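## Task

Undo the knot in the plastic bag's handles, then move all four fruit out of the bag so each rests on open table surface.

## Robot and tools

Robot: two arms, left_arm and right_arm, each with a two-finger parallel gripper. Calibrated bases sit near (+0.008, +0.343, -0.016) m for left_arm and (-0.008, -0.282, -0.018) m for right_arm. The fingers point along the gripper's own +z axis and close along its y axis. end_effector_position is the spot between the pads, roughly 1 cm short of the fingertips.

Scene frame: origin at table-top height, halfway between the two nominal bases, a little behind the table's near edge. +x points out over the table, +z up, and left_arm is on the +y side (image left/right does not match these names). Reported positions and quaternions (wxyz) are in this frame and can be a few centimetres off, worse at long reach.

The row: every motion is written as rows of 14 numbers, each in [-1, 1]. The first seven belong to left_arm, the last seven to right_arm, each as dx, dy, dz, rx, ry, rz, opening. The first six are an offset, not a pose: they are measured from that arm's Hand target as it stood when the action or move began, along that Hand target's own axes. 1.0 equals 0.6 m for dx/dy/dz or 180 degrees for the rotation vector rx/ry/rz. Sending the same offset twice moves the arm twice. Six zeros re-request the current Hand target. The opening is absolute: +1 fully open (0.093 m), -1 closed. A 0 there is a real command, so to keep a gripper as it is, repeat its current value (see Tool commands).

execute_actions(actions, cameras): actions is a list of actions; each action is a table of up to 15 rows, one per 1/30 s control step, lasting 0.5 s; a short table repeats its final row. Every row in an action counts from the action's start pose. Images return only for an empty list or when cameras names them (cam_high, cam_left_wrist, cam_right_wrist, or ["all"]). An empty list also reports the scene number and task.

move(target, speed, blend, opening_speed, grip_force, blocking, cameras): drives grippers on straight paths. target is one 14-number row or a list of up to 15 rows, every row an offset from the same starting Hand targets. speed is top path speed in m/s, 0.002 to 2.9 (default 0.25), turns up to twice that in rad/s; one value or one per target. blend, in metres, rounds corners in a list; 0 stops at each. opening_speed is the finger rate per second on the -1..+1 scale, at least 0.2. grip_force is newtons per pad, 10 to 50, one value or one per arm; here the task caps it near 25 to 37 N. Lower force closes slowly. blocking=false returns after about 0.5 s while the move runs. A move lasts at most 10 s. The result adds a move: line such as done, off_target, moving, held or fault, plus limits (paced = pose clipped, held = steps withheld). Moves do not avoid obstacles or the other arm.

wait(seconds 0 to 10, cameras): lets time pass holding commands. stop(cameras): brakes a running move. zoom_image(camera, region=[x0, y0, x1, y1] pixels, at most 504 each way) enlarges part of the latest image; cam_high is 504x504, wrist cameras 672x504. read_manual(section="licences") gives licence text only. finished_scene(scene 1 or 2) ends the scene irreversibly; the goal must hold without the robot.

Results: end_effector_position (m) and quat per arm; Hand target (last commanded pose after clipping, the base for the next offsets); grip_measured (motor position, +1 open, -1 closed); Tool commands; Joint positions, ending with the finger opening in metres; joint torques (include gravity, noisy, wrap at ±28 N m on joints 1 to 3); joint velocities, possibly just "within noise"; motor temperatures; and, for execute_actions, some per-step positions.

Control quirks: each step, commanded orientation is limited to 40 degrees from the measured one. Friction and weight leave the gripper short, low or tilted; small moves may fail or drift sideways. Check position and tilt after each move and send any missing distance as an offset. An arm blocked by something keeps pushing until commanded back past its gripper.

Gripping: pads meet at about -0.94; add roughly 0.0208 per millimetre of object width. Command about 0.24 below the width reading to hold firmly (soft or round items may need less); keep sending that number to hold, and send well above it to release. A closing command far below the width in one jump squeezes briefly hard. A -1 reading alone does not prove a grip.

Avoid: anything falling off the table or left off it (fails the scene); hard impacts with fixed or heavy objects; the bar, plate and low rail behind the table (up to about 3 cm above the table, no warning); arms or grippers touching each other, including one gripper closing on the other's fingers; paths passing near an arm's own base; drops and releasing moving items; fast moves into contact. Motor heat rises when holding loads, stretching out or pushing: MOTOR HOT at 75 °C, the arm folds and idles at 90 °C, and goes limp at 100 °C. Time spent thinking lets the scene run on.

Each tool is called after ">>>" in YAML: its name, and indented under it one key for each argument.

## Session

>>> execute_actions:
  actions: []

>>> zoom_image:
  camera: "cam_high"
  region: [130, 130, 380, 380]

Scene clock: 0.00 s.
left_arm: end_effector_position=(+0.3915, +0.3722, +0.0398) grip_measured=+1.000 end_effector_quat_wxyz=(+0.492, -0.066, +0.868, -0.003) | right_arm: end_effector_position=(+0.3641, -0.3100, +0.0522) grip_measured=+1.000 end_effector_quat_wxyz=(+0.546, +0.056, +0.833, -0.071)
Joint positions: left_arm=[0.031 1.511 0.418 0.585 0.016 -0.082 0.093] | right_arm=[0.023 1.559 0.32 0.824 0.196 0.015 0.093]
Joint velocities: within noise
Joint torques (N m): no reading
Motor temperatures (°C): left_arm=[25 38 40 31 24 25 29] | right_arm=[25 30 35 34 27 24 26]
Heat: left arm: 40 °C; right arm: 35 °C.
Hand target: left_arm +0.3977, +0.3744, +0.0527; +0.509, -0.067, +0.858, -0.001 | right_arm +0.3682, -0.3083, +0.0601; +0.556, +0.055, +0.827, -0.069
Tool commands: left_gripper/opening=+1.0 right_gripper/opening=+1.0
camera_calibration:
cam_left_wrist: T_world_to_cam=[[0.123832, -0.990176, 0.064936, 0.320214], [-0.831131, -0.139247, -0.538361, 0.432869], [0.542114, 0.0126958, -0.840209, -0.101376], [0, 0, 0, 1]] pos_world=[0.375075, 0.378631, 0.127069]
cam_right_wrist: T_world_to_cam=[[-0.156533, -0.985758, 0.0614703, -0.253951], [-0.743963, 0.076744, -0.663799, 0.366901], [0.649628, -0.149638, -0.74538, -0.156027], [0, 0, 0, 1]] pos_world=[0.334569, -0.301839, 0.14286]

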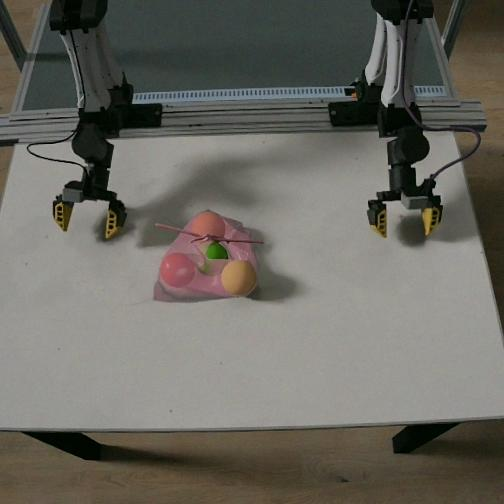

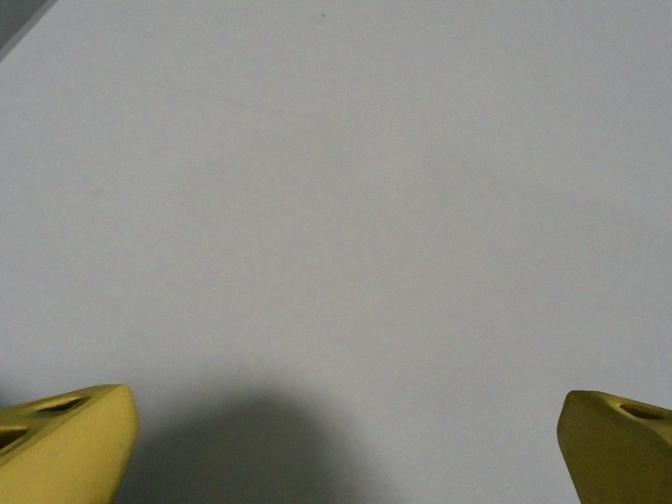

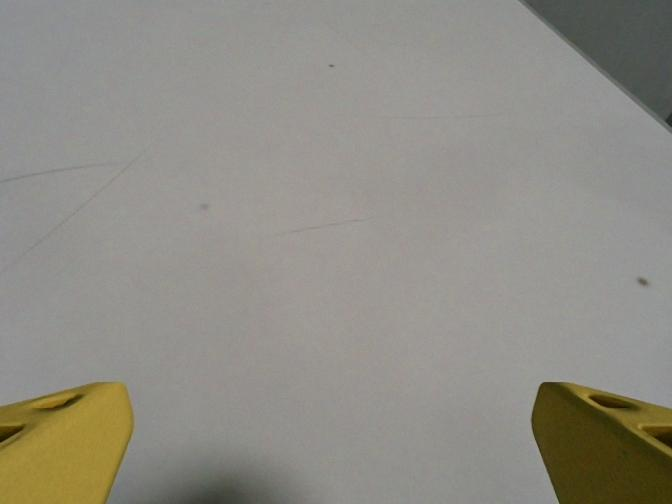

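Scaled by 2.016 from the camera's 504x504 image, which has a finer 720x720 frame.

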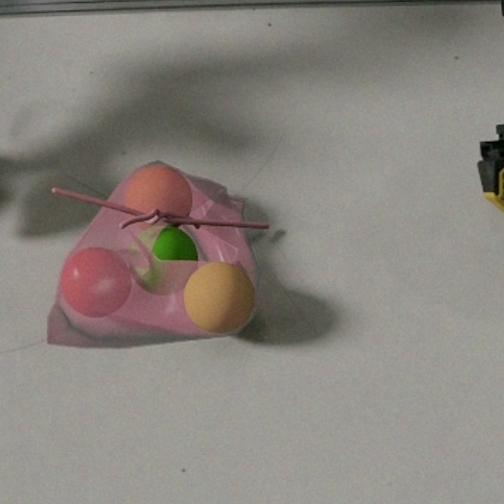

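>>> move:
  target:
    - [0,0,0,0,0,0,0,-0.232,-0.013,-0.094,0,0,0,0]
    - [0,0,0,0,0,0,0,-0.223,0.402,-0.309,-0.0517,0.2367,-0.0252,0]
  blend: 0.05
  cameras: ["cam_right_wrist"]

>>> zoom_image:
  camera: "cam_right_wrist"
  region: [220, 120, 470, 370]

Scene clock: 4.80 s.
left_arm: end_effector_position=(+0.3915, +0.3722, +0.0398) grip_measured=+0.002 end_effector_quat_wxyz=(+0.492, -0.066, +0.868, -0.003) | right_arm: end_effector_position=(+0.2931, -0.0441, +0.2403) grip_measured=+0.003 end_effector_quat_wxyz=(+0.229, -0.002, +0.973, -0.005)
Joint positions: left_arm=[0.031 1.511 0.418 0.585 0.016 -0.082 0.045] | right_arm=[0.825 1.806 2.001 -1.452 0.341 0.757 0.045]
Joint torques (N m): left_arm=[-0.42 -6.26 6.12 2.2 0.12 -0.07] | right_arm=[-0.17 -5.16 6.91 0.8 -0.03 0.26]
Heat: left arm: 41 °C; right arm: 36 °C.
Hand target: left_arm +0.3977, +0.3744, +0.0527; +0.509, -0.067, +0.858, -0.001 | right_arm +0.2900, -0.0404, +0.2406; +0.217, +0.000, +0.976, +0.000
Off the commanded pose: left_arm 0.014 m, 2 deg | right_arm 0.005 m, 2 deg.
move: off_target (left_arm); blend cut to 0 m at target 1
camera_calibration:
cam_right_wrist: T_world_to_cam=[[0.0144138, -0.999879, 0.00580985, -0.0518157], [-0.999583, -0.0145545, -0.02494, 0.33599], [0.0250216, -0.00544794, -0.999672, 0.320581], [0, 0, 0, 1]] pos_world=[0.328575, -0.0451728, 0.329156]
Images, in order (width x height): cam_right_wrist 672x504.

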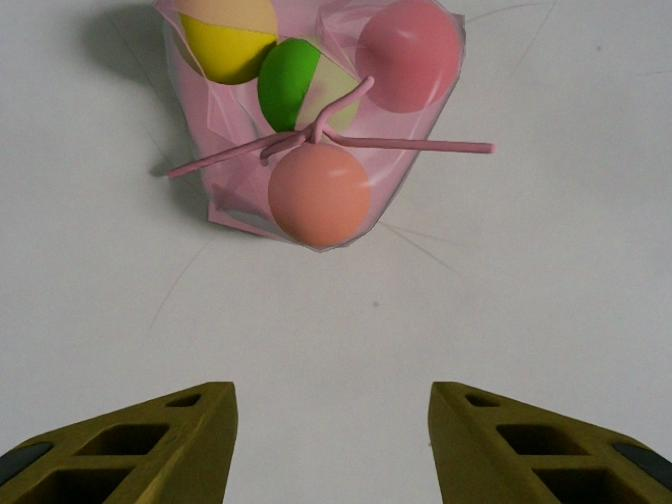

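Scaled by 2.016 from the camera's 672x504 image, which has a finer 960x720 frame.

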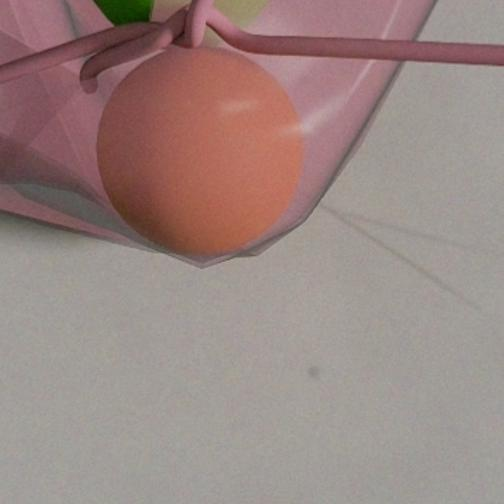

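>>> zoom_image:
  camera: "cam_right_wrist"
  region: [140, 0, 480, 260]

>>> zoom_image:
  camera: "cam_right_wrist"
  region: [250, 60, 390, 180]

Scaled by 1.482 from the camera's 672x504 image, which has a finer 960x720 frame.

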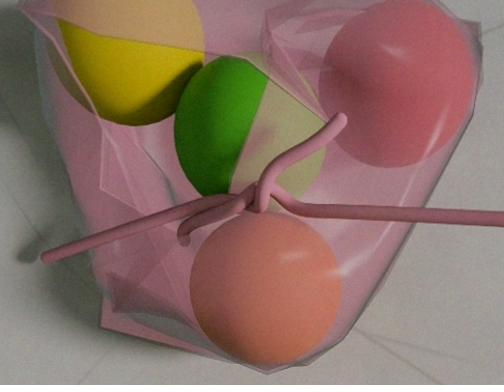

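Scaled by 3.600 from the camera's 672x504 image, which has a finer 960x720 frame.

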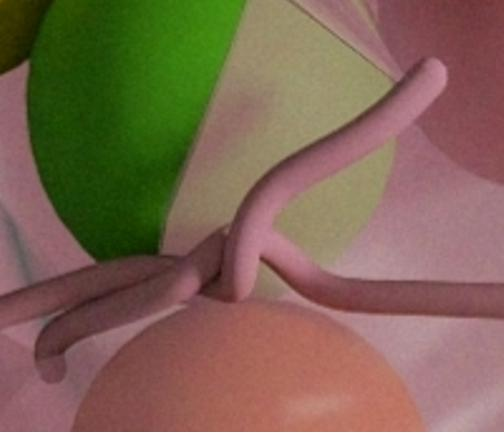

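>>> move:
  target: [0,0,0,0,0,0,0,-0.12,-0.018,0.232,0.0764,0.0536,0.2088,-0.5]
  speed: 0.15
  cameras: ["cam_right_wrist"]

>>> zoom_image:
  camera: "cam_right_wrist"
  region: [200, 220, 480, 460]

Scene clock: 11.50 s.
left_arm: end_effector_position=(+0.3915, +0.3722, +0.0398) grip_measured=+0.002 end_effector_quat_wxyz=(+0.492, -0.066, +0.868, -0.003) | right_arm: end_effector_position=(+0.4160, -0.0550, +0.1471) grip_measured=-0.497 end_effector_quat_wxyz=(+0.164, +0.328, +0.930, -0.016)
Joint positions: left_arm=[0.031 1.511 0.418 0.585 0.016 -0.082 0.045] | right_arm=[0.6 2.353 2.492 -1.54 0.285 1.243 0.021]
Joint torques (N m): left_arm=[-0.46 -6.41 6.19 2.19 0.1 -0.11] | right_arm=[-0.34 -8.53 6.52 0.49 -0.07 0.22]
Heat: left arm: 42 °C; right arm: 36 °C.
Hand target: left_arm +0.3977, +0.3744, +0.0527; +0.509, -0.067, +0.858, -0.001 | right_arm +0.4142, -0.0512, +0.1450; +0.123, +0.339, +0.932, -0.045
Off the commanded pose: left_arm 0.014 m, 2 deg | right_arm 0.005 m, 6 deg.
joint sent to its limit (right arm) — joint 4 (wrist pitch), lower limit. The joint targets are off in position and orientation.
move: off_target (left_arm, right_arm)
camera_calibration:
cam_right_wrist: T_world_to_cam=[[-0.604335, -0.792145, -0.0853542, 0.218295], [-0.79574, 0.594769, 0.114229, 0.384569], [-0.0397204, 0.136953, -0.989781, 0.257573], [0, 0, 0, 1]] pos_world=[0.44817, -0.0910835, 0.229644]
Images, in order (width x height): cam_right_wrist 672x504.

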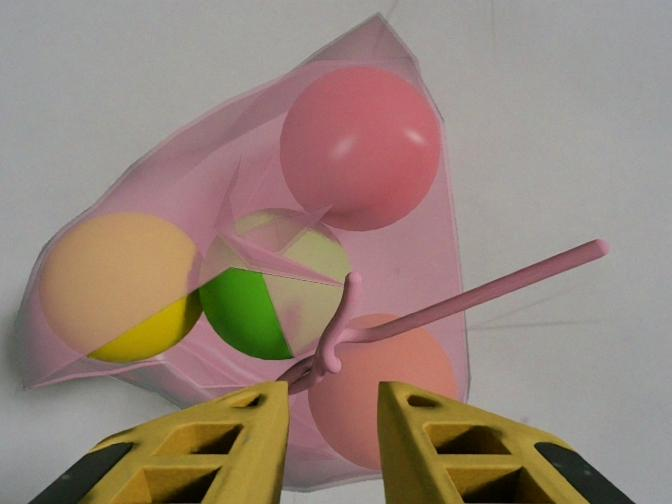

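Scaled by 1.800 from the camera's 672x504 image, which has a finer 960x720 frame.

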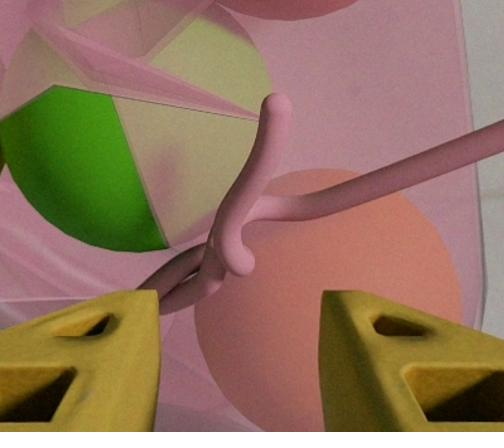

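>>> move:
  target: [0,0,0,0,0,0,0,-0.011,-0.002,0.05,0,0,0,-0.6]
  speed: 0.08
  cameras: ["cam_right_wrist"]

>>> zoom_image:
  camera: "cam_right_wrist"
  region: [240, 260, 440, 440]

Scene clock: 13.03 s.
left_arm: end_effector_position=(+0.3915, +0.3722, +0.0398) grip_measured=+0.002 end_effector_quat_wxyz=(+0.492, -0.066, +0.868, -0.003) | right_arm: end_effector_position=(+0.4262, -0.0663, +0.1191) grip_measured=-0.597 end_effector_quat_wxyz=(+0.144, +0.340, +0.929, -0.038)
Joint positions: left_arm=[0.031 1.511 0.418 0.585 0.016 -0.082 0.045] | right_arm=[0.566 2.419 2.503 -1.541 0.279 1.243 0.017]
Joint torques (N m): left_arm=[-0.51 -6.5 6.23 2.17 0.11 -0.08] | right_arm=[-0.05 -8.84 6.9 0.4 -0.08 0.07]
Heat: left arm: 42 °C; right arm: 37 °C.
Hand target: left_arm +0.3977, +0.3744, +0.0527; +0.509, -0.067, +0.858, -0.001 | right_arm +0.4243, -0.0612, +0.1178; +0.123, +0.339, +0.932, -0.045
Off the commanded pose: left_arm 0.014 m, 2 deg | right_arm 0.006 m, 3 deg.
joint sent to its limit (right arm) — joint 4 (wrist pitch), lower limit. The joint targets are off in position, not in orientation.
move: off_target (left_arm, right_arm)
camera_calibration:
cam_right_wrist: T_world_to_cam=[[-0.632766, -0.773555, -0.0349148, 0.220397], [-0.769585, 0.623248, 0.138929, 0.390424], [-0.0857089, 0.11478, -0.989687, 0.249964], [0, 0, 0, 1]] pos_world=[0.461348, -0.101533, 0.20084]
Images, in order (width x height): cam_right_wrist 672x504.

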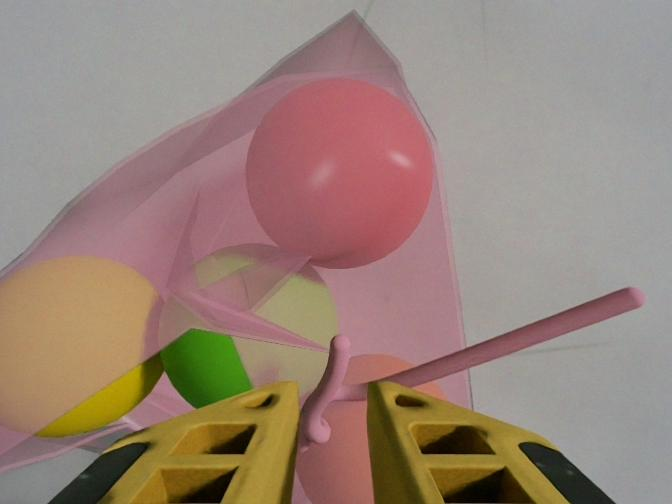

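Scaled by 2.520 from the camera's 672x504 image, which has a finer 960x720 frame.

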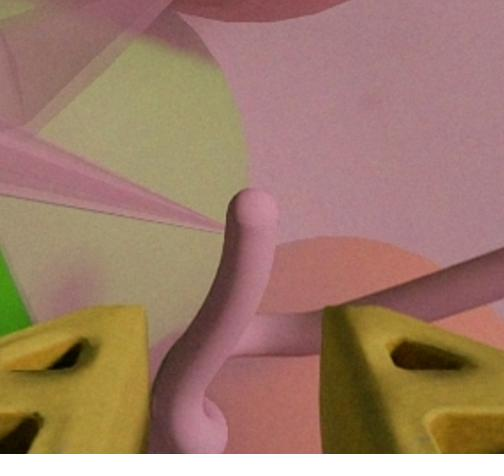

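>>> move:
  target:
    - [0,0,0,0,0,0,0,0.0,0.0015,0.04,0,0,0,-0.65]
    - [0,0,0,0,0,0,0,0.0,0.0015,0.04,0,0,0,-1]
  speed: 0.05
  cameras: ["cam_right_wrist"]

>>> zoom_image:
  camera: "cam_right_wrist"
  region: [240, 260, 440, 440]

Scene clock: 15.20 s.
left_arm: end_effector_position=(+0.3915, +0.3722, +0.0398) grip_measured=+0.002 end_effector_quat_wxyz=(+0.492, -0.066, +0.868, -0.003) | right_arm: end_effector_position=(+0.4290, -0.0692, +0.1044) grip_measured=-0.975 end_effector_quat_wxyz=(+0.134, +0.343, +0.928, -0.048)
Joint positions: left_arm=[0.031 1.511 0.418 0.585 0.016 -0.082 0.045] | right_arm=[0.557 2.449 2.498 -1.534 0.276 1.243 0]
Joint torques (N m): left_arm=[-0.49 -6.38 6.11 2.18 0.12 -0.09] | right_arm=[-0.44 -8.98 4.49 0.69 -0.04 0.08]
Heat: left arm: 42 °C; right arm: 37 °C.
Hand target: left_arm +0.3977, +0.3744, +0.0527; +0.509, -0.067, +0.858, -0.001 | right_arm +0.4296, -0.0645, +0.0946; +0.123, +0.339, +0.932, -0.045
Off the commanded pose: left_arm 0.014 m, 2 deg | right_arm 0.011 m, 2 deg.
move: off_target (left_arm, right_arm); target 2's new opening was sent with right_arm's hand 0.011 m and 2 deg from that target
camera_calibration:
cam_right_wrist: T_world_to_cam=[[-0.640071, -0.768252, -0.00989035, 0.220336], [-0.760512, 0.631688, 0.150302, 0.391892], [-0.109222, 0.103726, -0.988591, 0.245207], [0, 0, 0, 1]] pos_world=[0.465852, -0.103714, 0.185686]
Images, in order (width x height): cam_right_wrist 672x504.

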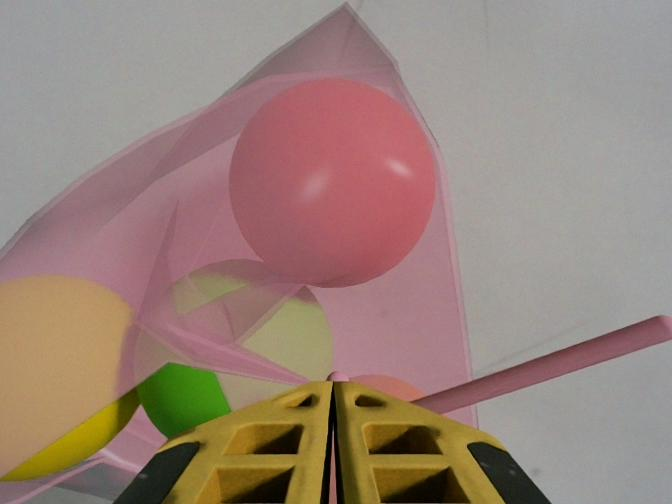

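Scaled by 2.520 from the camera's 672x504 image, which has a finer 960x720 frame.

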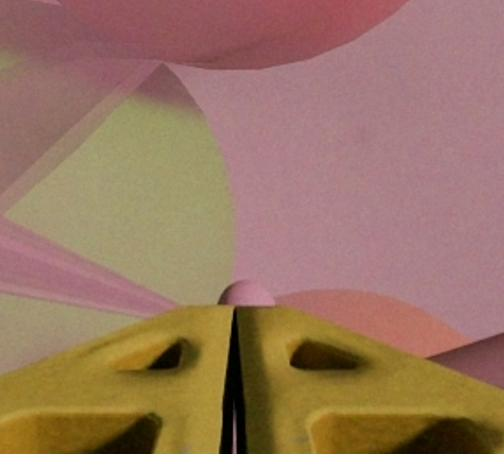

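>>> move:
  target:
    - [0,0,0,0,0,0,0,0.0,0.0,0,0,0,0,-0.62]
    - [0,0,0,0,0,0,0,0.0,0.0,0.024,0,0,0,-0.62]
  speed: 0.05
  cameras: ["cam_right_wrist"]

>>> zoom_image:
  camera: "cam_right_wrist"
  region: [240, 260, 440, 440]

Scene clock: 17.47 s.
left_arm: end_effector_position=(+0.3915, +0.3722, +0.0398) grip_measured=+0.002 end_effector_quat_wxyz=(+0.492, -0.066, +0.868, -0.003) | right_arm: end_effector_position=(+0.4328, -0.0711, +0.0835) grip_measured=-0.623 end_effector_quat_wxyz=(+0.130, +0.344, +0.928, -0.054)
Joint positions: left_arm=[0.031 1.511 0.418 0.585 0.016 -0.082 0.045] | right_arm=[0.549 2.449 2.414 -1.462 0.276 1.239 0.015]
Joint torques (N m): left_arm=[-0.39 -6.5 6.06 2.16 0.13 -0.08] | right_arm=[-0.42 -10.47 4.36 0.66 -0.01 0.06]
Motor temperatures (°C): left_arm=[25 39 42 36 24 25 29] | right_arm=[25 32 36 34 27 24 26]
Heat: left arm: 42 °C; right arm: 36 °C.
Hand target: left_arm +0.3977, +0.3744, +0.0527; +0.509, -0.067, +0.858, -0.001 | right_arm +0.4325, -0.0669, +0.0807; +0.123, +0.339, +0.932, -0.045
Off the commanded pose: left_arm 0.014 m, 2 deg | right_arm 0.005 m, 2 deg.
move: off_target (left_arm)
camera_calibration:
cam_right_wrist: T_world_to_cam=[[-0.642859, -0.765981, 0.00241568, 0.221389], [-0.756542, 0.635425, 0.154527, 0.397257], [-0.119899, 0.0975113, -0.987986, 0.229286], [0, 0, 0, 1]] pos_world=[0.470355, -0.105205, 0.16461]
Images, in order (width x height): cam_right_wrist 672x504.

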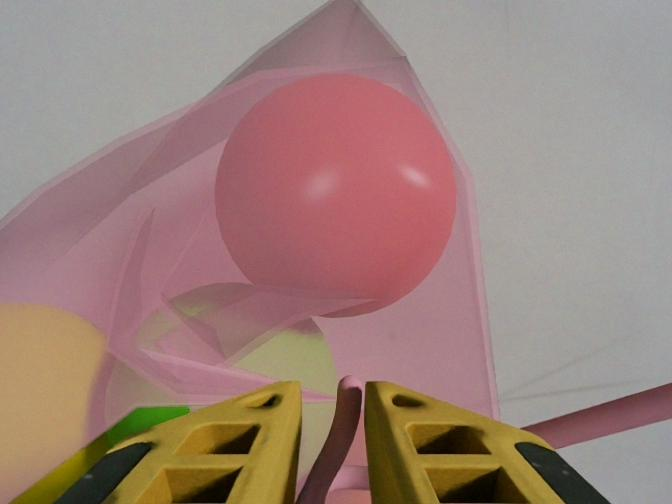

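Scaled by 2.520 from the camera's 672x504 image, which has a finer 960x720 frame.

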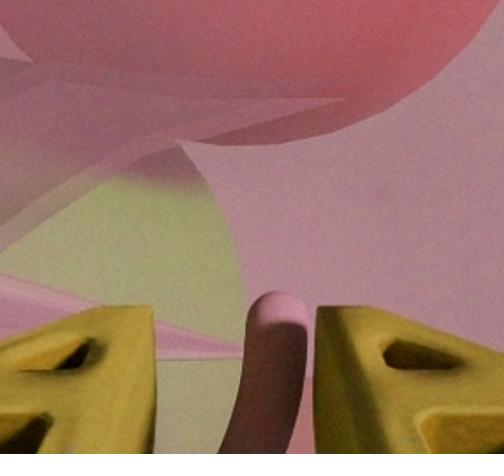

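>>> move:
  target:
    - [0,0,0,0,0,0,0,0.0,0.0,0.007,0,0,0,-0.62]
    - [0,0,0,0,0,0,0,0.0,0.0,0.007,0,0,0,-1]
    - [0,0,0,0,0,0,0,-0.11,-0.032,-0.05,0,0,0,-1]
  speed: 0.06
  cameras: ["cam_right_wrist","cam_high"]

>>> zoom_image:
  camera: "cam_high"
  region: [130, 190, 290, 350]

Scene clock: 21.43 s.
left_arm: end_effector_position=(+0.3915, +0.3722, +0.0398) grip_measured=+0.002 end_effector_quat_wxyz=(+0.492, -0.066, +0.868, -0.003) | right_arm: end_effector_position=(+0.4656, -0.1216, +0.1207) grip_measured=-0.975 end_effector_quat_wxyz=(+0.149, +0.341, +0.927, -0.037)
Joint positions: left_arm=[0.031 1.511 0.418 0.585 0.016 -0.082 0.045] | right_arm=[0.425 2.467 2.595 -1.538 0.266 1.1 0]
Joint torques (N m): left_arm=[-0.35 -6.48 6.13 2.17 0.13 -0.09] | right_arm=[-0.08 -10.35 6.6 0.46 -0.08 -0.02]
Heat: left arm: 43 °C; right arm: 37 °C.
Hand target: left_arm +0.3977, +0.3744, +0.0527; +0.509, -0.067, +0.858, -0.001 | right_arm +0.4631, -0.1176, +0.1268; +0.123, +0.339, +0.932, -0.045
Off the commanded pose: left_arm 0.014 m, 2 deg | right_arm 0.008 m, 3 deg.
joint sent to its limit (right arm) — joint 4 (wrist pitch), lower limit. The joint targets are off in position, not in orientation.
move: off_target (left_arm, right_arm)
camera_calibration:
cam_right_wrist: T_world_to_cam=[[-0.634466, -0.771903, -0.0402366, 0.204315], [-0.769295, 0.625552, 0.129885, 0.456205], [-0.0750884, 0.113361, -0.990712, 0.256346], [0, 0, 0, 1]] pos_world=[0.499836, -0.156729, 0.202932]
Images, in order (width x height): cam_high 504x504, cam_right_wrist 672x504.

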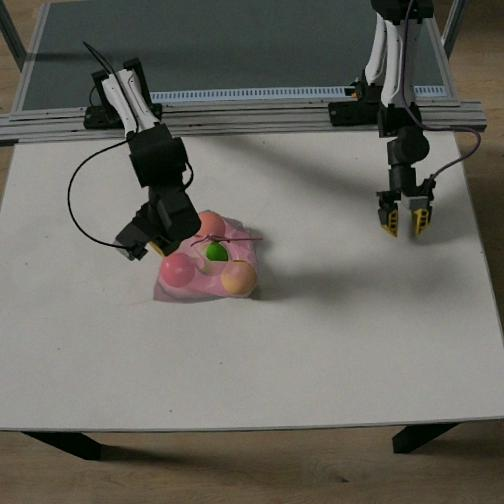

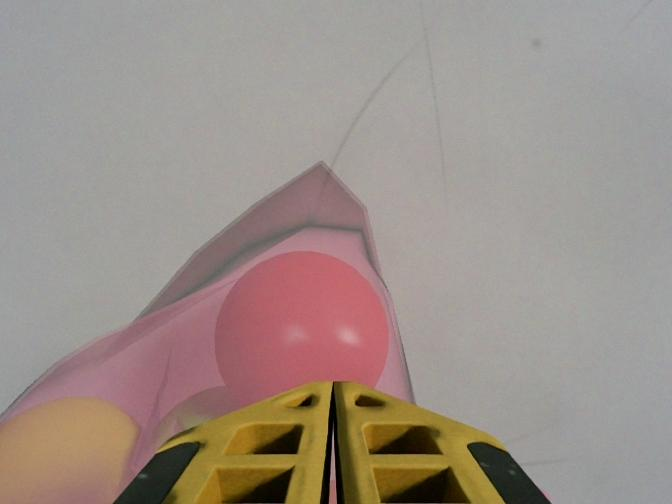

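Scaled by 3.150 from the camera's 504x504 image, which has a finer 720x720 frame.

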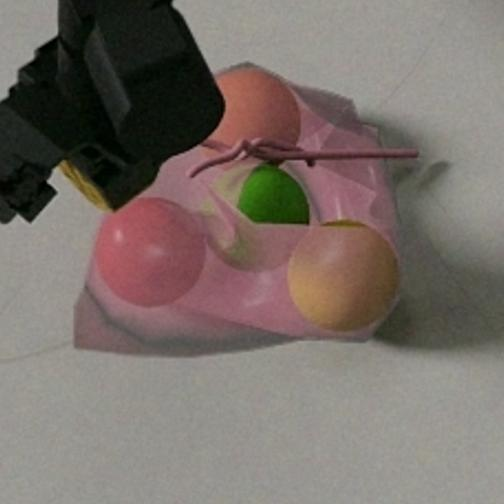

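>>> move:
  target:
    - [0,0,0,0,0,0,0,0.0,0,-0.02,0,0,0,-0.5]
    - [0,0,0,0,0,0,0,0.11,0.032,0.02,0,0,0,-0.5]
  speed: 0.1
  cameras: ["cam_right_wrist"]

>>> zoom_image:
  camera: "cam_right_wrist"
  region: [240, 260, 440, 440]

Scene clock: 24.20 s.
left_arm: end_effector_position=(+0.3915, +0.3722, +0.0398) grip_measured=+0.002 end_effector_quat_wxyz=(+0.492, -0.066, +0.868, -0.003) | right_arm: end_effector_position=(+0.4330, -0.0666, +0.1045) grip_measured=-0.503 end_effector_quat_wxyz=(+0.134, +0.337, +0.931, -0.042)
Joint positions: left_arm=[0.031 1.511 0.418 0.585 0.016 -0.082 0.045] | right_arm=[0.554 2.467 2.534 -1.538 0.266 1.225 0.021]
Joint torques (N m): left_arm=[-0.38 -6.34 6.13 2.19 0.12 -0.11] | right_arm=[-0.12 -9.81 4.34 0.5 0.05 0.25]
Heat: left arm: 43 °C; right arm: 37 °C.
Hand target: left_arm +0.3977, +0.3744, +0.0527; +0.509, -0.067, +0.858, -0.001 | right_arm +0.4290, -0.0639, +0.0981; +0.123, +0.339, +0.932, -0.045
Off the commanded pose: left_arm 0.014 m, 2 deg | right_arm 0.008 m, 1 deg.
move: off_target (left_arm)
camera_calibration:
cam_right_wrist: T_world_to_cam=[[-0.628411, -0.77761, -0.0205303, 0.220316], [-0.770353, 0.61845, 0.155166, 0.396205], [-0.107962, 0.113324, -0.987675, 0.245544], [0, 0, 0, 1]] pos_world=[0.470176, -0.101539, 0.185564]
Images, in order (width x height): cam_right_wrist 672x504.

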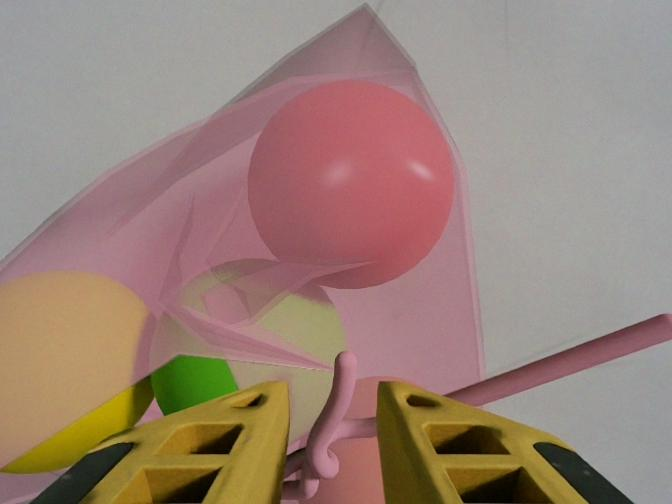

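Scaled by 2.520 from the camera's 672x504 image, which has a finer 960x720 frame.

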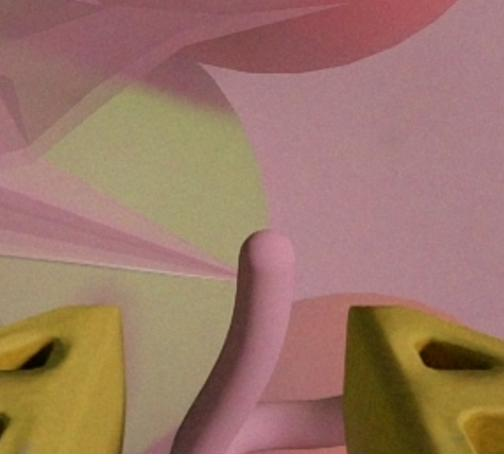

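>>> move:
  target:
    - [0,0,0,0,0,0,0,0.025,0.001,0.058,0,0,0,-0.55]
  speed: 0.06
  cameras: ["cam_right_wrist"]

>>> zoom_image:
  camera: "cam_right_wrist"
  region: [240, 280, 440, 460]

Scene clock: 26.13 s.
left_arm: end_effector_position=(+0.3915, +0.3722, +0.0398) grip_measured=+0.002 end_effector_quat_wxyz=(+0.492, -0.066, +0.868, -0.003) | right_arm: end_effector_position=(+0.4253, -0.0702, +0.0444) grip_measured=-0.548 end_effector_quat_wxyz=(+0.110, +0.337, +0.932, -0.071)
Joint positions: left_arm=[0.031 1.511 0.418 0.585 0.016 -0.082 0.045] | right_arm=[0.555 2.455 2.273 -1.367 0.266 1.236 0.019]
Joint torques (N m): left_arm=[-0.43 -6.45 6.08 2.2 0.11 -0.07] | right_arm=[1.05 -13.86 4.04 0.64 -0.04 0.25]
Heat: left arm: 43 °C; right arm: 37 °C.
Hand target: left_arm +0.3977, +0.3744, +0.0527; +0.509, -0.067, +0.858, -0.001 | right_arm +0.4252, -0.0599, +0.0606; +0.123, +0.339, +0.932, -0.045
Off the commanded pose: left_arm 0.014 m, 2 deg | right_arm 0.019 m, 3 deg.
move: off_target (left_arm, right_arm)
camera_calibration:
cam_right_wrist: T_world_to_cam=[[-0.634569, -0.771264, 0.0497413, 0.211326], [-0.753896, 0.631883, 0.179901, 0.394591], [-0.170182, 0.0766598, -0.982426, 0.209373], [0, 0, 0, 1]] pos_world=[0.467213, -0.102398, 0.124194]
Images, in order (width x height): cam_right_wrist 672x504.

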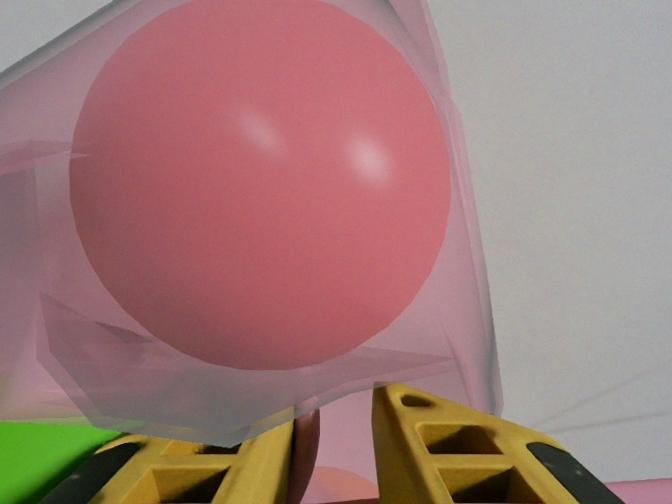

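Scaled by 2.520 from the camera's 672x504 image, which has a finer 960x720 frame.

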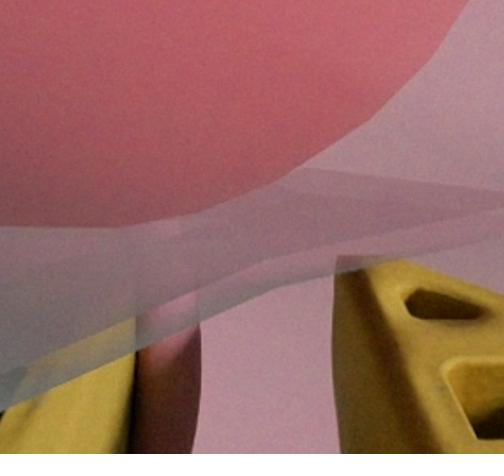

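>>> move:
  target:
    - [0,0,0,0,0,0,0,0,0,-0.015,0,0,0,-0.55]
    - [0,0,0,0,0,0,0,0,0,-0.015,0,0,0,-1]
    - [0,0,0,0,0,0,0,-0.11,-0.025,-0.1,0,0,0,-1]
  speed: 0.06
  cameras: ["cam_right_wrist","cam_high"]

>>> zoom_image:
  camera: "cam_high"
  region: [130, 190, 290, 350]

Scene clock: 30.17 s.
left_arm: end_effector_position=(+0.3915, +0.3722, +0.0398) grip_measured=+0.002 end_effector_quat_wxyz=(+0.492, -0.066, +0.868, -0.003) | right_arm: end_effector_position=(+0.4552, -0.1055, +0.1192) grip_measured=-0.975 end_effector_quat_wxyz=(+0.145, +0.339, +0.929, -0.037)
Joint positions: left_arm=[0.031 1.511 0.418 0.585 0.016 -0.082 0.045] | right_arm=[0.463 2.455 2.567 -1.539 0.266 1.135 0]
Joint torques (N m): left_arm=[-0.38 -6.38 6.23 2.16 0.1 -0.04] | right_arm=[-0.1 -11.96 6.58 0.43 0 0.01]
Heat: left arm: 43 °C; right arm: 37 °C.
Hand target: left_arm +0.3977, +0.3744, +0.0527; +0.509, -0.067, +0.858, -0.001 | right_arm +0.4525, -0.1024, +0.1356; +0.123, +0.339, +0.932, -0.045
Off the commanded pose: left_arm 0.014 m, 2 deg | right_arm 0.017 m, 3 deg.
joint sent to its limit (right arm) — joint 4 (wrist pitch), lower limit. The joint targets are off in position and orientation.
move: off_target (left_arm, right_arm); target 2's new opening was sent with right_arm's hand 0.027 m and 3 deg from that target
camera_calibration:
cam_right_wrist: T_world_to_cam=[[-0.630922, -0.774989, -0.0364625, 0.207664], [-0.771347, 0.621516, 0.136899, 0.437899], [-0.0834329, 0.114498, -0.989914, 0.255995], [0, 0, 0, 1]] pos_world=[0.49015, -0.140535, 0.201037]
Images, in order (width x height): cam_high 504x504, cam_right_wrist 672x504.

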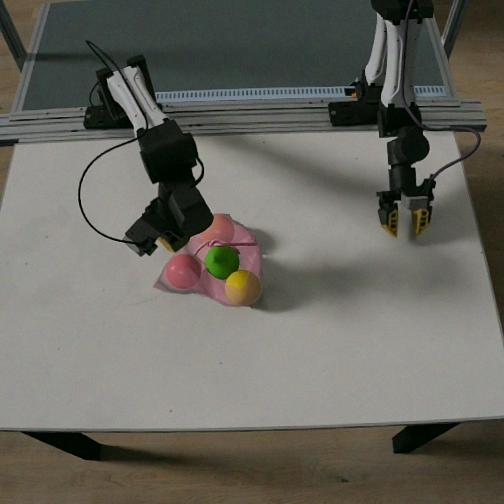

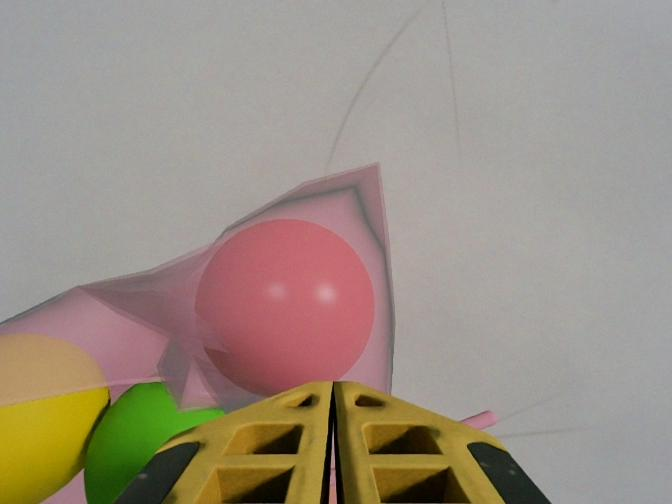

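Scaled by 3.150 from the camera's 504x504 image, which has a finer 720x720 frame.

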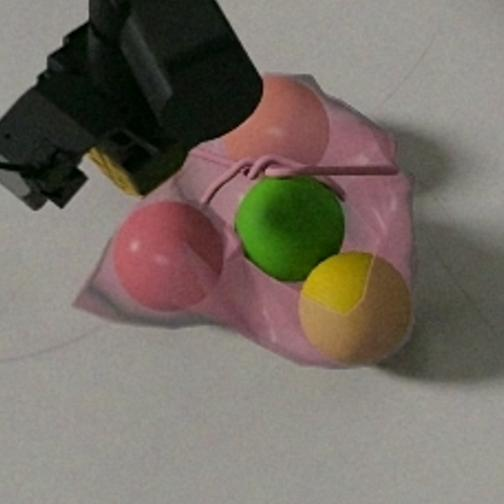

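>>> move:
  target: [0,0,0,0,0,0,0,0.17,0.029,-0.132,0,0,0,-0.5]
  speed: 0.12
  cameras: ["cam_right_wrist"]

>>> zoom_image:
  camera: "cam_right_wrist"
  region: [220, 120, 470, 370]

Scene clock: 32.27 s.
left_arm: end_effector_position=(+0.3915, +0.3722, +0.0398) grip_measured=+0.002 end_effector_quat_wxyz=(+0.492, -0.066, +0.868, -0.003) | right_arm: end_effector_position=(+0.3796, -0.0061, +0.1636) grip_measured=-0.503 end_effector_quat_wxyz=(+0.165, +0.319, +0.933, +0.021)
Joint positions: left_arm=[0.031 1.511 0.418 0.585 0.016 -0.082 0.045] | right_arm=[0.721 2.306 2.475 -1.54 0.266 1.343 0.021]
Joint torques (N m): left_arm=[-0.47 -6.39 6.22 2.16 0.13 -0.08] | right_arm=[-0.34 -13.57 4.08 0.56 0.25 0.24]
Heat: left arm: 43 °C; right arm: 37 °C.
Hand target: left_arm +0.3977, +0.3744, +0.0527; +0.509, -0.067, +0.858, -0.001 | right_arm +0.3724, -0.0126, +0.1857; +0.123, +0.339, +0.932, -0.045
Off the commanded pose: left_arm 0.014 m, 2 deg | right_arm 0.024 m, 9 deg.
joint sent to its limit (right arm) — joint 4 (wrist pitch), lower limit. The joint targets are off in position and orientation.
move: off_target (left_arm, right_arm)
camera_calibration:
cam_right_wrist: T_world_to_cam=[[-0.577672, -0.802169, -0.151063, 0.236966], [-0.816009, 0.56284, 0.131688, 0.329309], [-0.0206113, 0.199341, -0.979713, 0.257291], [0, 0, 0, 1]] pos_world=[0.41091, -0.0465504, 0.244503]
Images, in order (width x height): cam_right_wrist 672x504.

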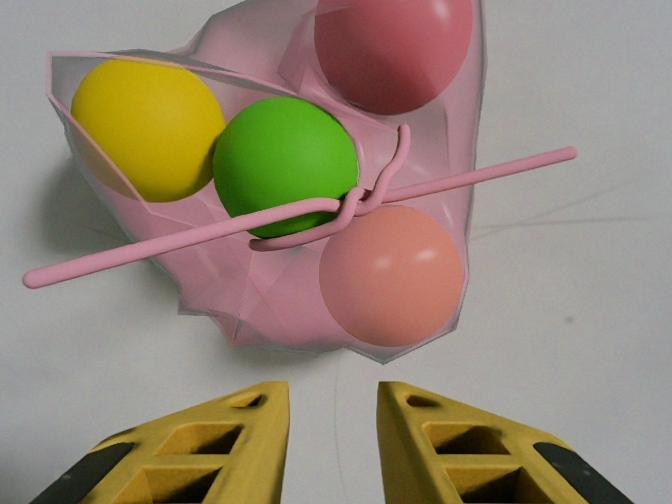

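Scaled by 2.016 from the camera's 672x504 image, which has a finer 960x720 frame.

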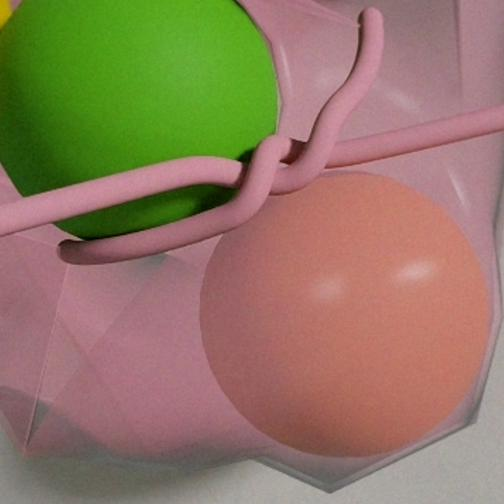

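>>> move:
  target: [0,0,0,0,0,0,0,-0.074,-0.014,0.0975,0,0,0,-0.6]
  speed: 0.1
  cameras: ["cam_right_wrist"]

Scene clock: 34.10 s.
left_arm: end_effector_position=(+0.3915, +0.3722, +0.0398) grip_measured=+0.002 end_effector_quat_wxyz=(+0.492, -0.066, +0.868, -0.003) | right_arm: end_effector_position=(+0.4143, -0.0577, +0.1451) grip_measured=-0.597 end_effector_quat_wxyz=(+0.154, +0.342, +0.927, -0.012)
Joint positions: left_arm=[0.031 1.511 0.418 0.585 0.016 -0.082 0.045] | right_arm=[0.591 2.346 2.475 -1.54 0.266 1.267 0.017]
Joint torques (N m): left_arm=[-0.27 -6.37 6.08 2.2 0.1 -0.08] | right_arm=[0.01 -8.66 5.38 0.45 0.12 0.02]
Motor temperatures (°C): left_arm=[25 39 43 37 24 25 29] | right_arm=[25 37 37 34 26 24 26]
Heat: left arm: 43 °C; right arm: 37 °C.
Hand target: left_arm +0.3977, +0.3744, +0.0527; +0.509, -0.067, +0.858, -0.001 | right_arm +0.4115, -0.0563, +0.1407; +0.123, +0.339, +0.932, -0.045
Off the commanded pose: left_arm 0.014 m, 2 deg | right_arm 0.005 m, 5 deg.
joint sent to its limit (right arm) — joint 4 (wrist pitch), lower limit. The joint targets are off in position and orientation.
move: off_target (left_arm, right_arm)
camera_calibration:
cam_right_wrist: T_world_to_cam=[[-0.628069, -0.772918, -0.090156, 0.226546], [-0.776552, 0.615113, 0.136391, 0.375009], [-0.0499625, 0.155673, -0.986544, 0.26076], [0, 0, 0, 1]] pos_world=[0.446529, -0.0961646, 0.226528]
Images, in order (width x height): cam_right_wrist 672x504.

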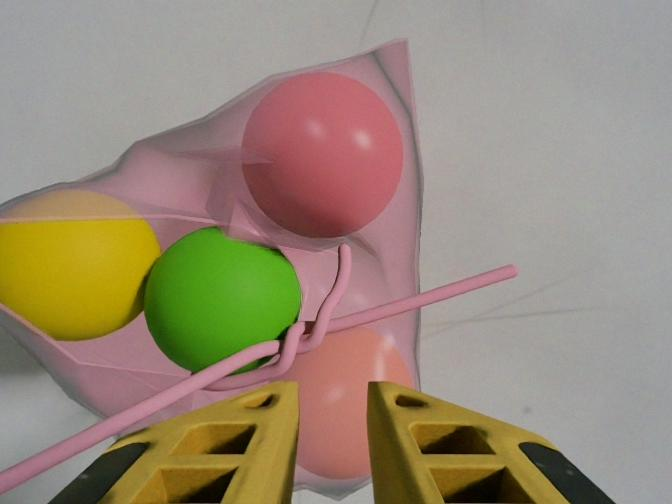

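>>> move:
  target: [0,0,0,0,0,0,0,0.024,0.0147,0.097,0,0,0,-0.6]
  speed: 0.08
  cameras: ["cam_right_wrist"]

>>> zoom_image:
  camera: "cam_right_wrist"
  region: [240, 260, 440, 440]

Scene clock: 35.80 s.
left_arm: end_effector_position=(+0.3915, +0.3722, +0.0398) grip_measured=+0.002 end_effector_quat_wxyz=(+0.492, -0.066, +0.868, -0.003) | right_arm: end_effector_position=(+0.4175, -0.0553, +0.0886) grip_measured=-0.597 end_effector_quat_wxyz=(+0.128, +0.337, +0.931, -0.047)
Joint positions: left_arm=[0.031 1.511 0.418 0.585 0.016 -0.082 0.045] | right_arm=[0.591 2.412 2.369 -1.456 0.266 1.267 0.017]
Joint torques (N m): left_arm=[-0.39 -6.43 6.13 2.19 0.09 -0.1] | right_arm=[0.06 -8.99 4.78 0.62 0.03 0.23]
Heat: left arm: 43 °C; right arm: 37 °C.
Hand target: left_arm +0.3977, +0.3744, +0.0527; +0.509, -0.067, +0.858, -0.001 | right_arm +0.4181, -0.0503, +0.0808; +0.123, +0.339, +0.932, -0.045
Off the commanded pose: left_arm 0.014 m, 2 deg | right_arm 0.009 m, 1 deg.
move: off_target (left_arm)
camera_calibration:
cam_right_wrist: T_world_to_cam=[[-0.630975, -0.775774, -0.00668896, 0.21903], [-0.766098, 0.621699, 0.16305, 0.377435], [-0.122331, 0.108005, -0.986595, 0.23238], [0, 0, 0, 1]] pos_world=[0.455782, -0.0898313, 0.169189]
Images, in order (width x height): cam_right_wrist 672x504.

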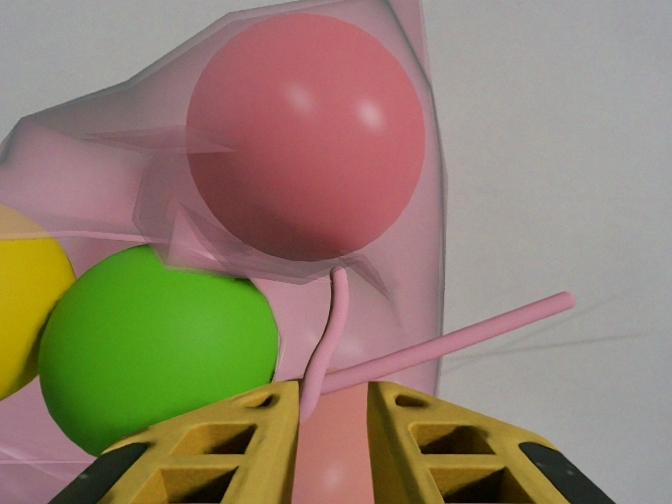

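Scaled by 2.520 from the camera's 672x504 image, which has a finer 960x720 frame.

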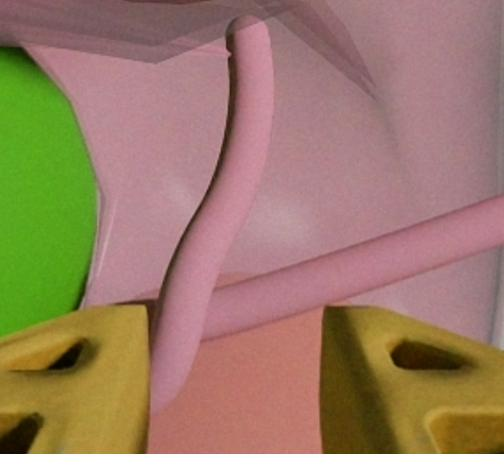

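>>> move:
  target: [0,0,0,0,0,0,0,0.007,0.001,0.07,0,0,0,-0.6]
  speed: 0.06
  cameras: ["cam_right_wrist"]

>>> zoom_image:
  camera: "cam_right_wrist"
  region: [240, 260, 440, 440]

Scene clock: 37.47 s.
left_arm: end_effector_position=(+0.3915, +0.3722, +0.0398) grip_measured=+0.002 end_effector_quat_wxyz=(+0.492, -0.066, +0.868, -0.003) | right_arm: end_effector_position=(+0.4226, -0.0579, +0.0431) grip_measured=-0.598 end_effector_quat_wxyz=(+0.125, +0.342, +0.930, -0.051)
Joint positions: left_arm=[0.031 1.511 0.418 0.585 0.016 -0.082 0.045] | right_arm=[0.58 2.412 2.188 -1.283 0.266 1.267 0.017]
Joint torques (N m): left_arm=[-0.43 -6.41 6.22 2.15 0.11 -0.1] | right_arm=[-0.35 -10.1 4.51 0.7 0.04 0.03]
Heat: left arm: 43 °C; right arm: 37 °C.
Hand target: left_arm +0.3977, +0.3744, +0.0527; +0.509, -0.067, +0.858, -0.001 | right_arm +0.4236, -0.0542, +0.0391; +0.123, +0.339, +0.932, -0.045
Off the commanded pose: left_arm 0.014 m, 2 deg | right_arm 0.006 m, 1 deg.
move: off_target (left_arm)
camera_calibration:
cam_right_wrist: T_world_to_cam=[[-0.639288, -0.768967, 0.00117403, 0.223405], [-0.758234, 0.630618, 0.165533, 0.387405], [-0.12803, 0.104933, -0.986203, 0.190624], [0, 0, 0, 1]] pos_world=[0.460969, -0.0925167, 0.123604]
Images, in order (width x height): cam_right_wrist 672x504.

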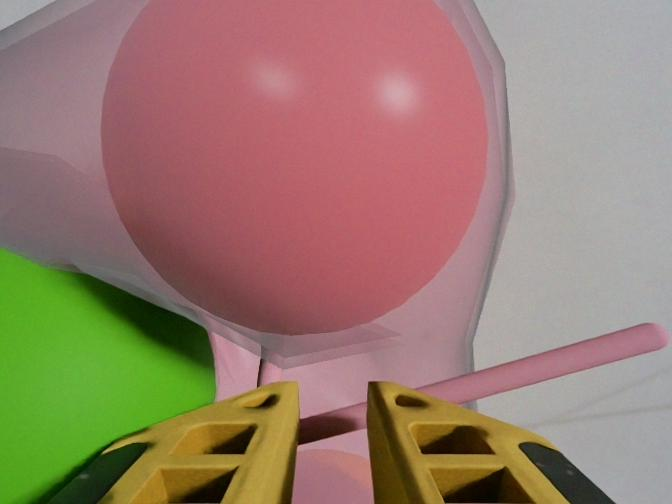

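Scaled by 2.520 from the camera's 672x504 image, which has a finer 960x720 frame.

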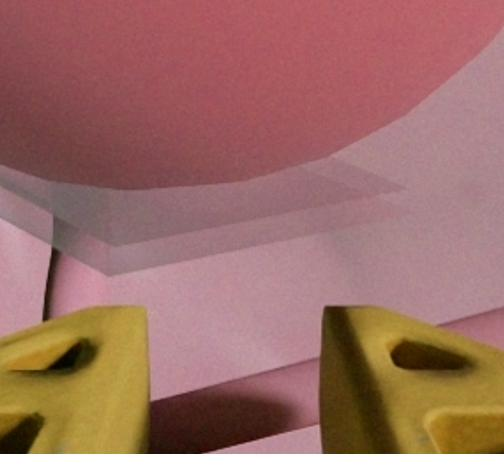

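>>> move:
  target: [0,0,0,0,0,0,0,0,0,-0.055,0,0,0,-0.5]
  speed: 0.06
  cameras: ["cam_right_wrist"]

>>> zoom_image:
  camera: "cam_right_wrist"
  region: [240, 260, 440, 440]

Scene clock: 39.77 s.
left_arm: end_effector_position=(+0.3915, +0.3722, +0.0398) grip_measured=+0.002 end_effector_quat_wxyz=(+0.492, -0.066, +0.868, -0.003) | right_arm: end_effector_position=(+0.4193, -0.0548, +0.0667) grip_measured=-0.503 end_effector_quat_wxyz=(+0.126, +0.338, +0.931, -0.050)
Joint positions: left_arm=[0.031 1.511 0.418 0.585 0.016 -0.082 0.045] | right_arm=[0.589 2.412 2.282 -1.376 0.266 1.267 0.021]
Joint torques (N m): left_arm=[-0.44 -6.45 6.15 2.17 0.11 -0.09] | right_arm=[0.59 -10.02 7.1 0.25 0.06 0.25]
Heat: left arm: 44 °C; right arm: 38 °C.
Hand target: left_arm +0.3977, +0.3744, +0.0527; +0.509, -0.067, +0.858, -0.001 | right_arm +0.4171, -0.0487, +0.0710; +0.123, +0.339, +0.932, -0.045
Off the commanded pose: left_arm 0.014 m, 2 deg | right_arm 0.008 m, 1 deg.
move: off_target (left_arm)
camera_calibration:
cam_right_wrist: T_world_to_cam=[[-0.632183, -0.774819, 0.000328615, 0.220425], [-0.764137, 0.623537, 0.165215, 0.381216], [-0.128217, 0.104195, -0.986258, 0.213187], [0, 0, 0, 1]] pos_world=[0.457984, -0.0891265, 0.147202]
Images, in order (width x height): cam_right_wrist 672x504.

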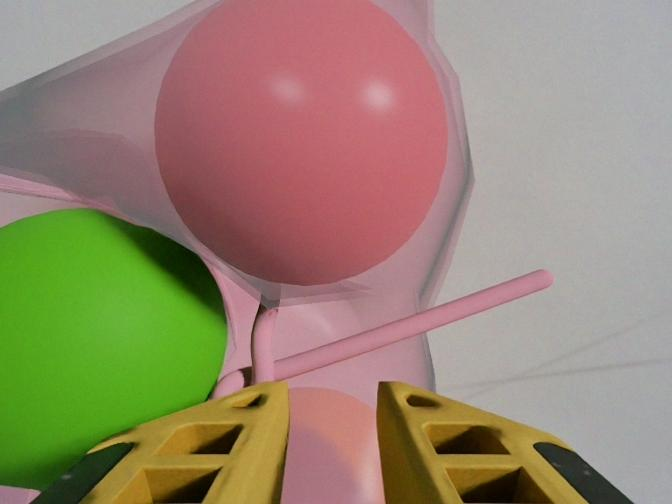

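Scaled by 2.520 from the camera's 672x504 image, which has a finer 960x720 frame.

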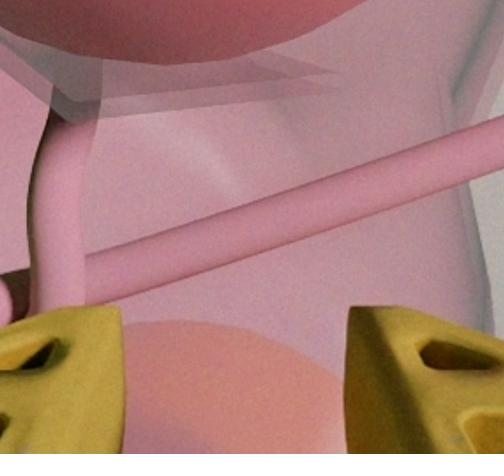

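>>> move:
  target:
    - [0,0,0,0,0,0,0,0,0,-0.02,0,0,0,-0.68]
    - [0,0,0,0,0,0,0,-0.0147,0.0347,-0.0115,0,0,0,-0.68]
  speed: 0.06
  cameras: ["cam_right_wrist"]

>>> zoom_image:
  camera: "cam_right_wrist"
  region: [240, 260, 440, 440]

Scene clock: 42.03 s.
left_arm: end_effector_position=(+0.3915, +0.3722, +0.0398) grip_measured=+0.002 end_effector_quat_wxyz=(+0.492, -0.066, +0.868, -0.003) | right_arm: end_effector_position=(+0.4373, -0.0394, +0.0825) grip_measured=-0.677 end_effector_quat_wxyz=(+0.136, +0.339, +0.930, -0.036)
Joint positions: left_arm=[0.031 1.511 0.418 0.585 0.016 -0.082 0.045] | right_arm=[0.595 2.573 2.641 -1.539 0.266 1.272 0.013]
Joint torques (N m): left_arm=[-0.36 -6.45 6.2 2.2 0.1 -0.1] | right_arm=[-0.2 -9.44 6.68 0.33 0.08 0.13]
Heat: left arm: 44 °C; right arm: 38 °C.
Hand target: left_arm +0.3977, +0.3744, +0.0527; +0.509, -0.067, +0.858, -0.001 | right_arm +0.4357, -0.0371, +0.0799; +0.123, +0.339, +0.932, -0.045
Off the commanded pose: left_arm 0.014 m, 2 deg | right_arm 0.004 m, 2 deg.
joint sent to its limit (right arm) — joint 4 (wrist pitch), lower limit. The joint targets are off in position, not in orientation.
move: off_target (left_arm)
camera_calibration:
cam_right_wrist: T_world_to_cam=[[-0.63137, -0.774737, -0.0339705, 0.246315], [-0.769132, 0.620006, 0.155008, 0.385626], [-0.0990284, 0.123995, -0.987329, 0.217602], [0, 0, 0, 1]] pos_world=[0.473662, -0.0752424, 0.163437]
Images, in order (width x height): cam_right_wrist 672x504.

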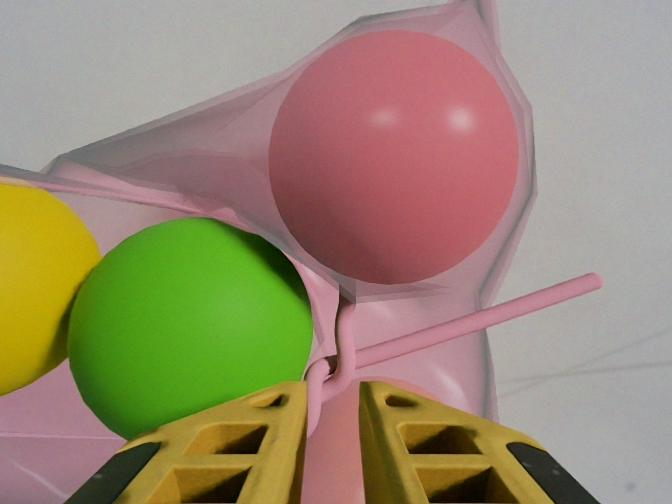

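Scaled by 2.520 from the camera's 672x504 image, which has a finer 960x720 frame.

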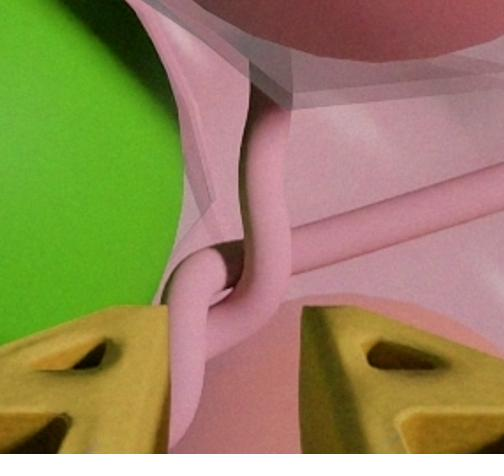

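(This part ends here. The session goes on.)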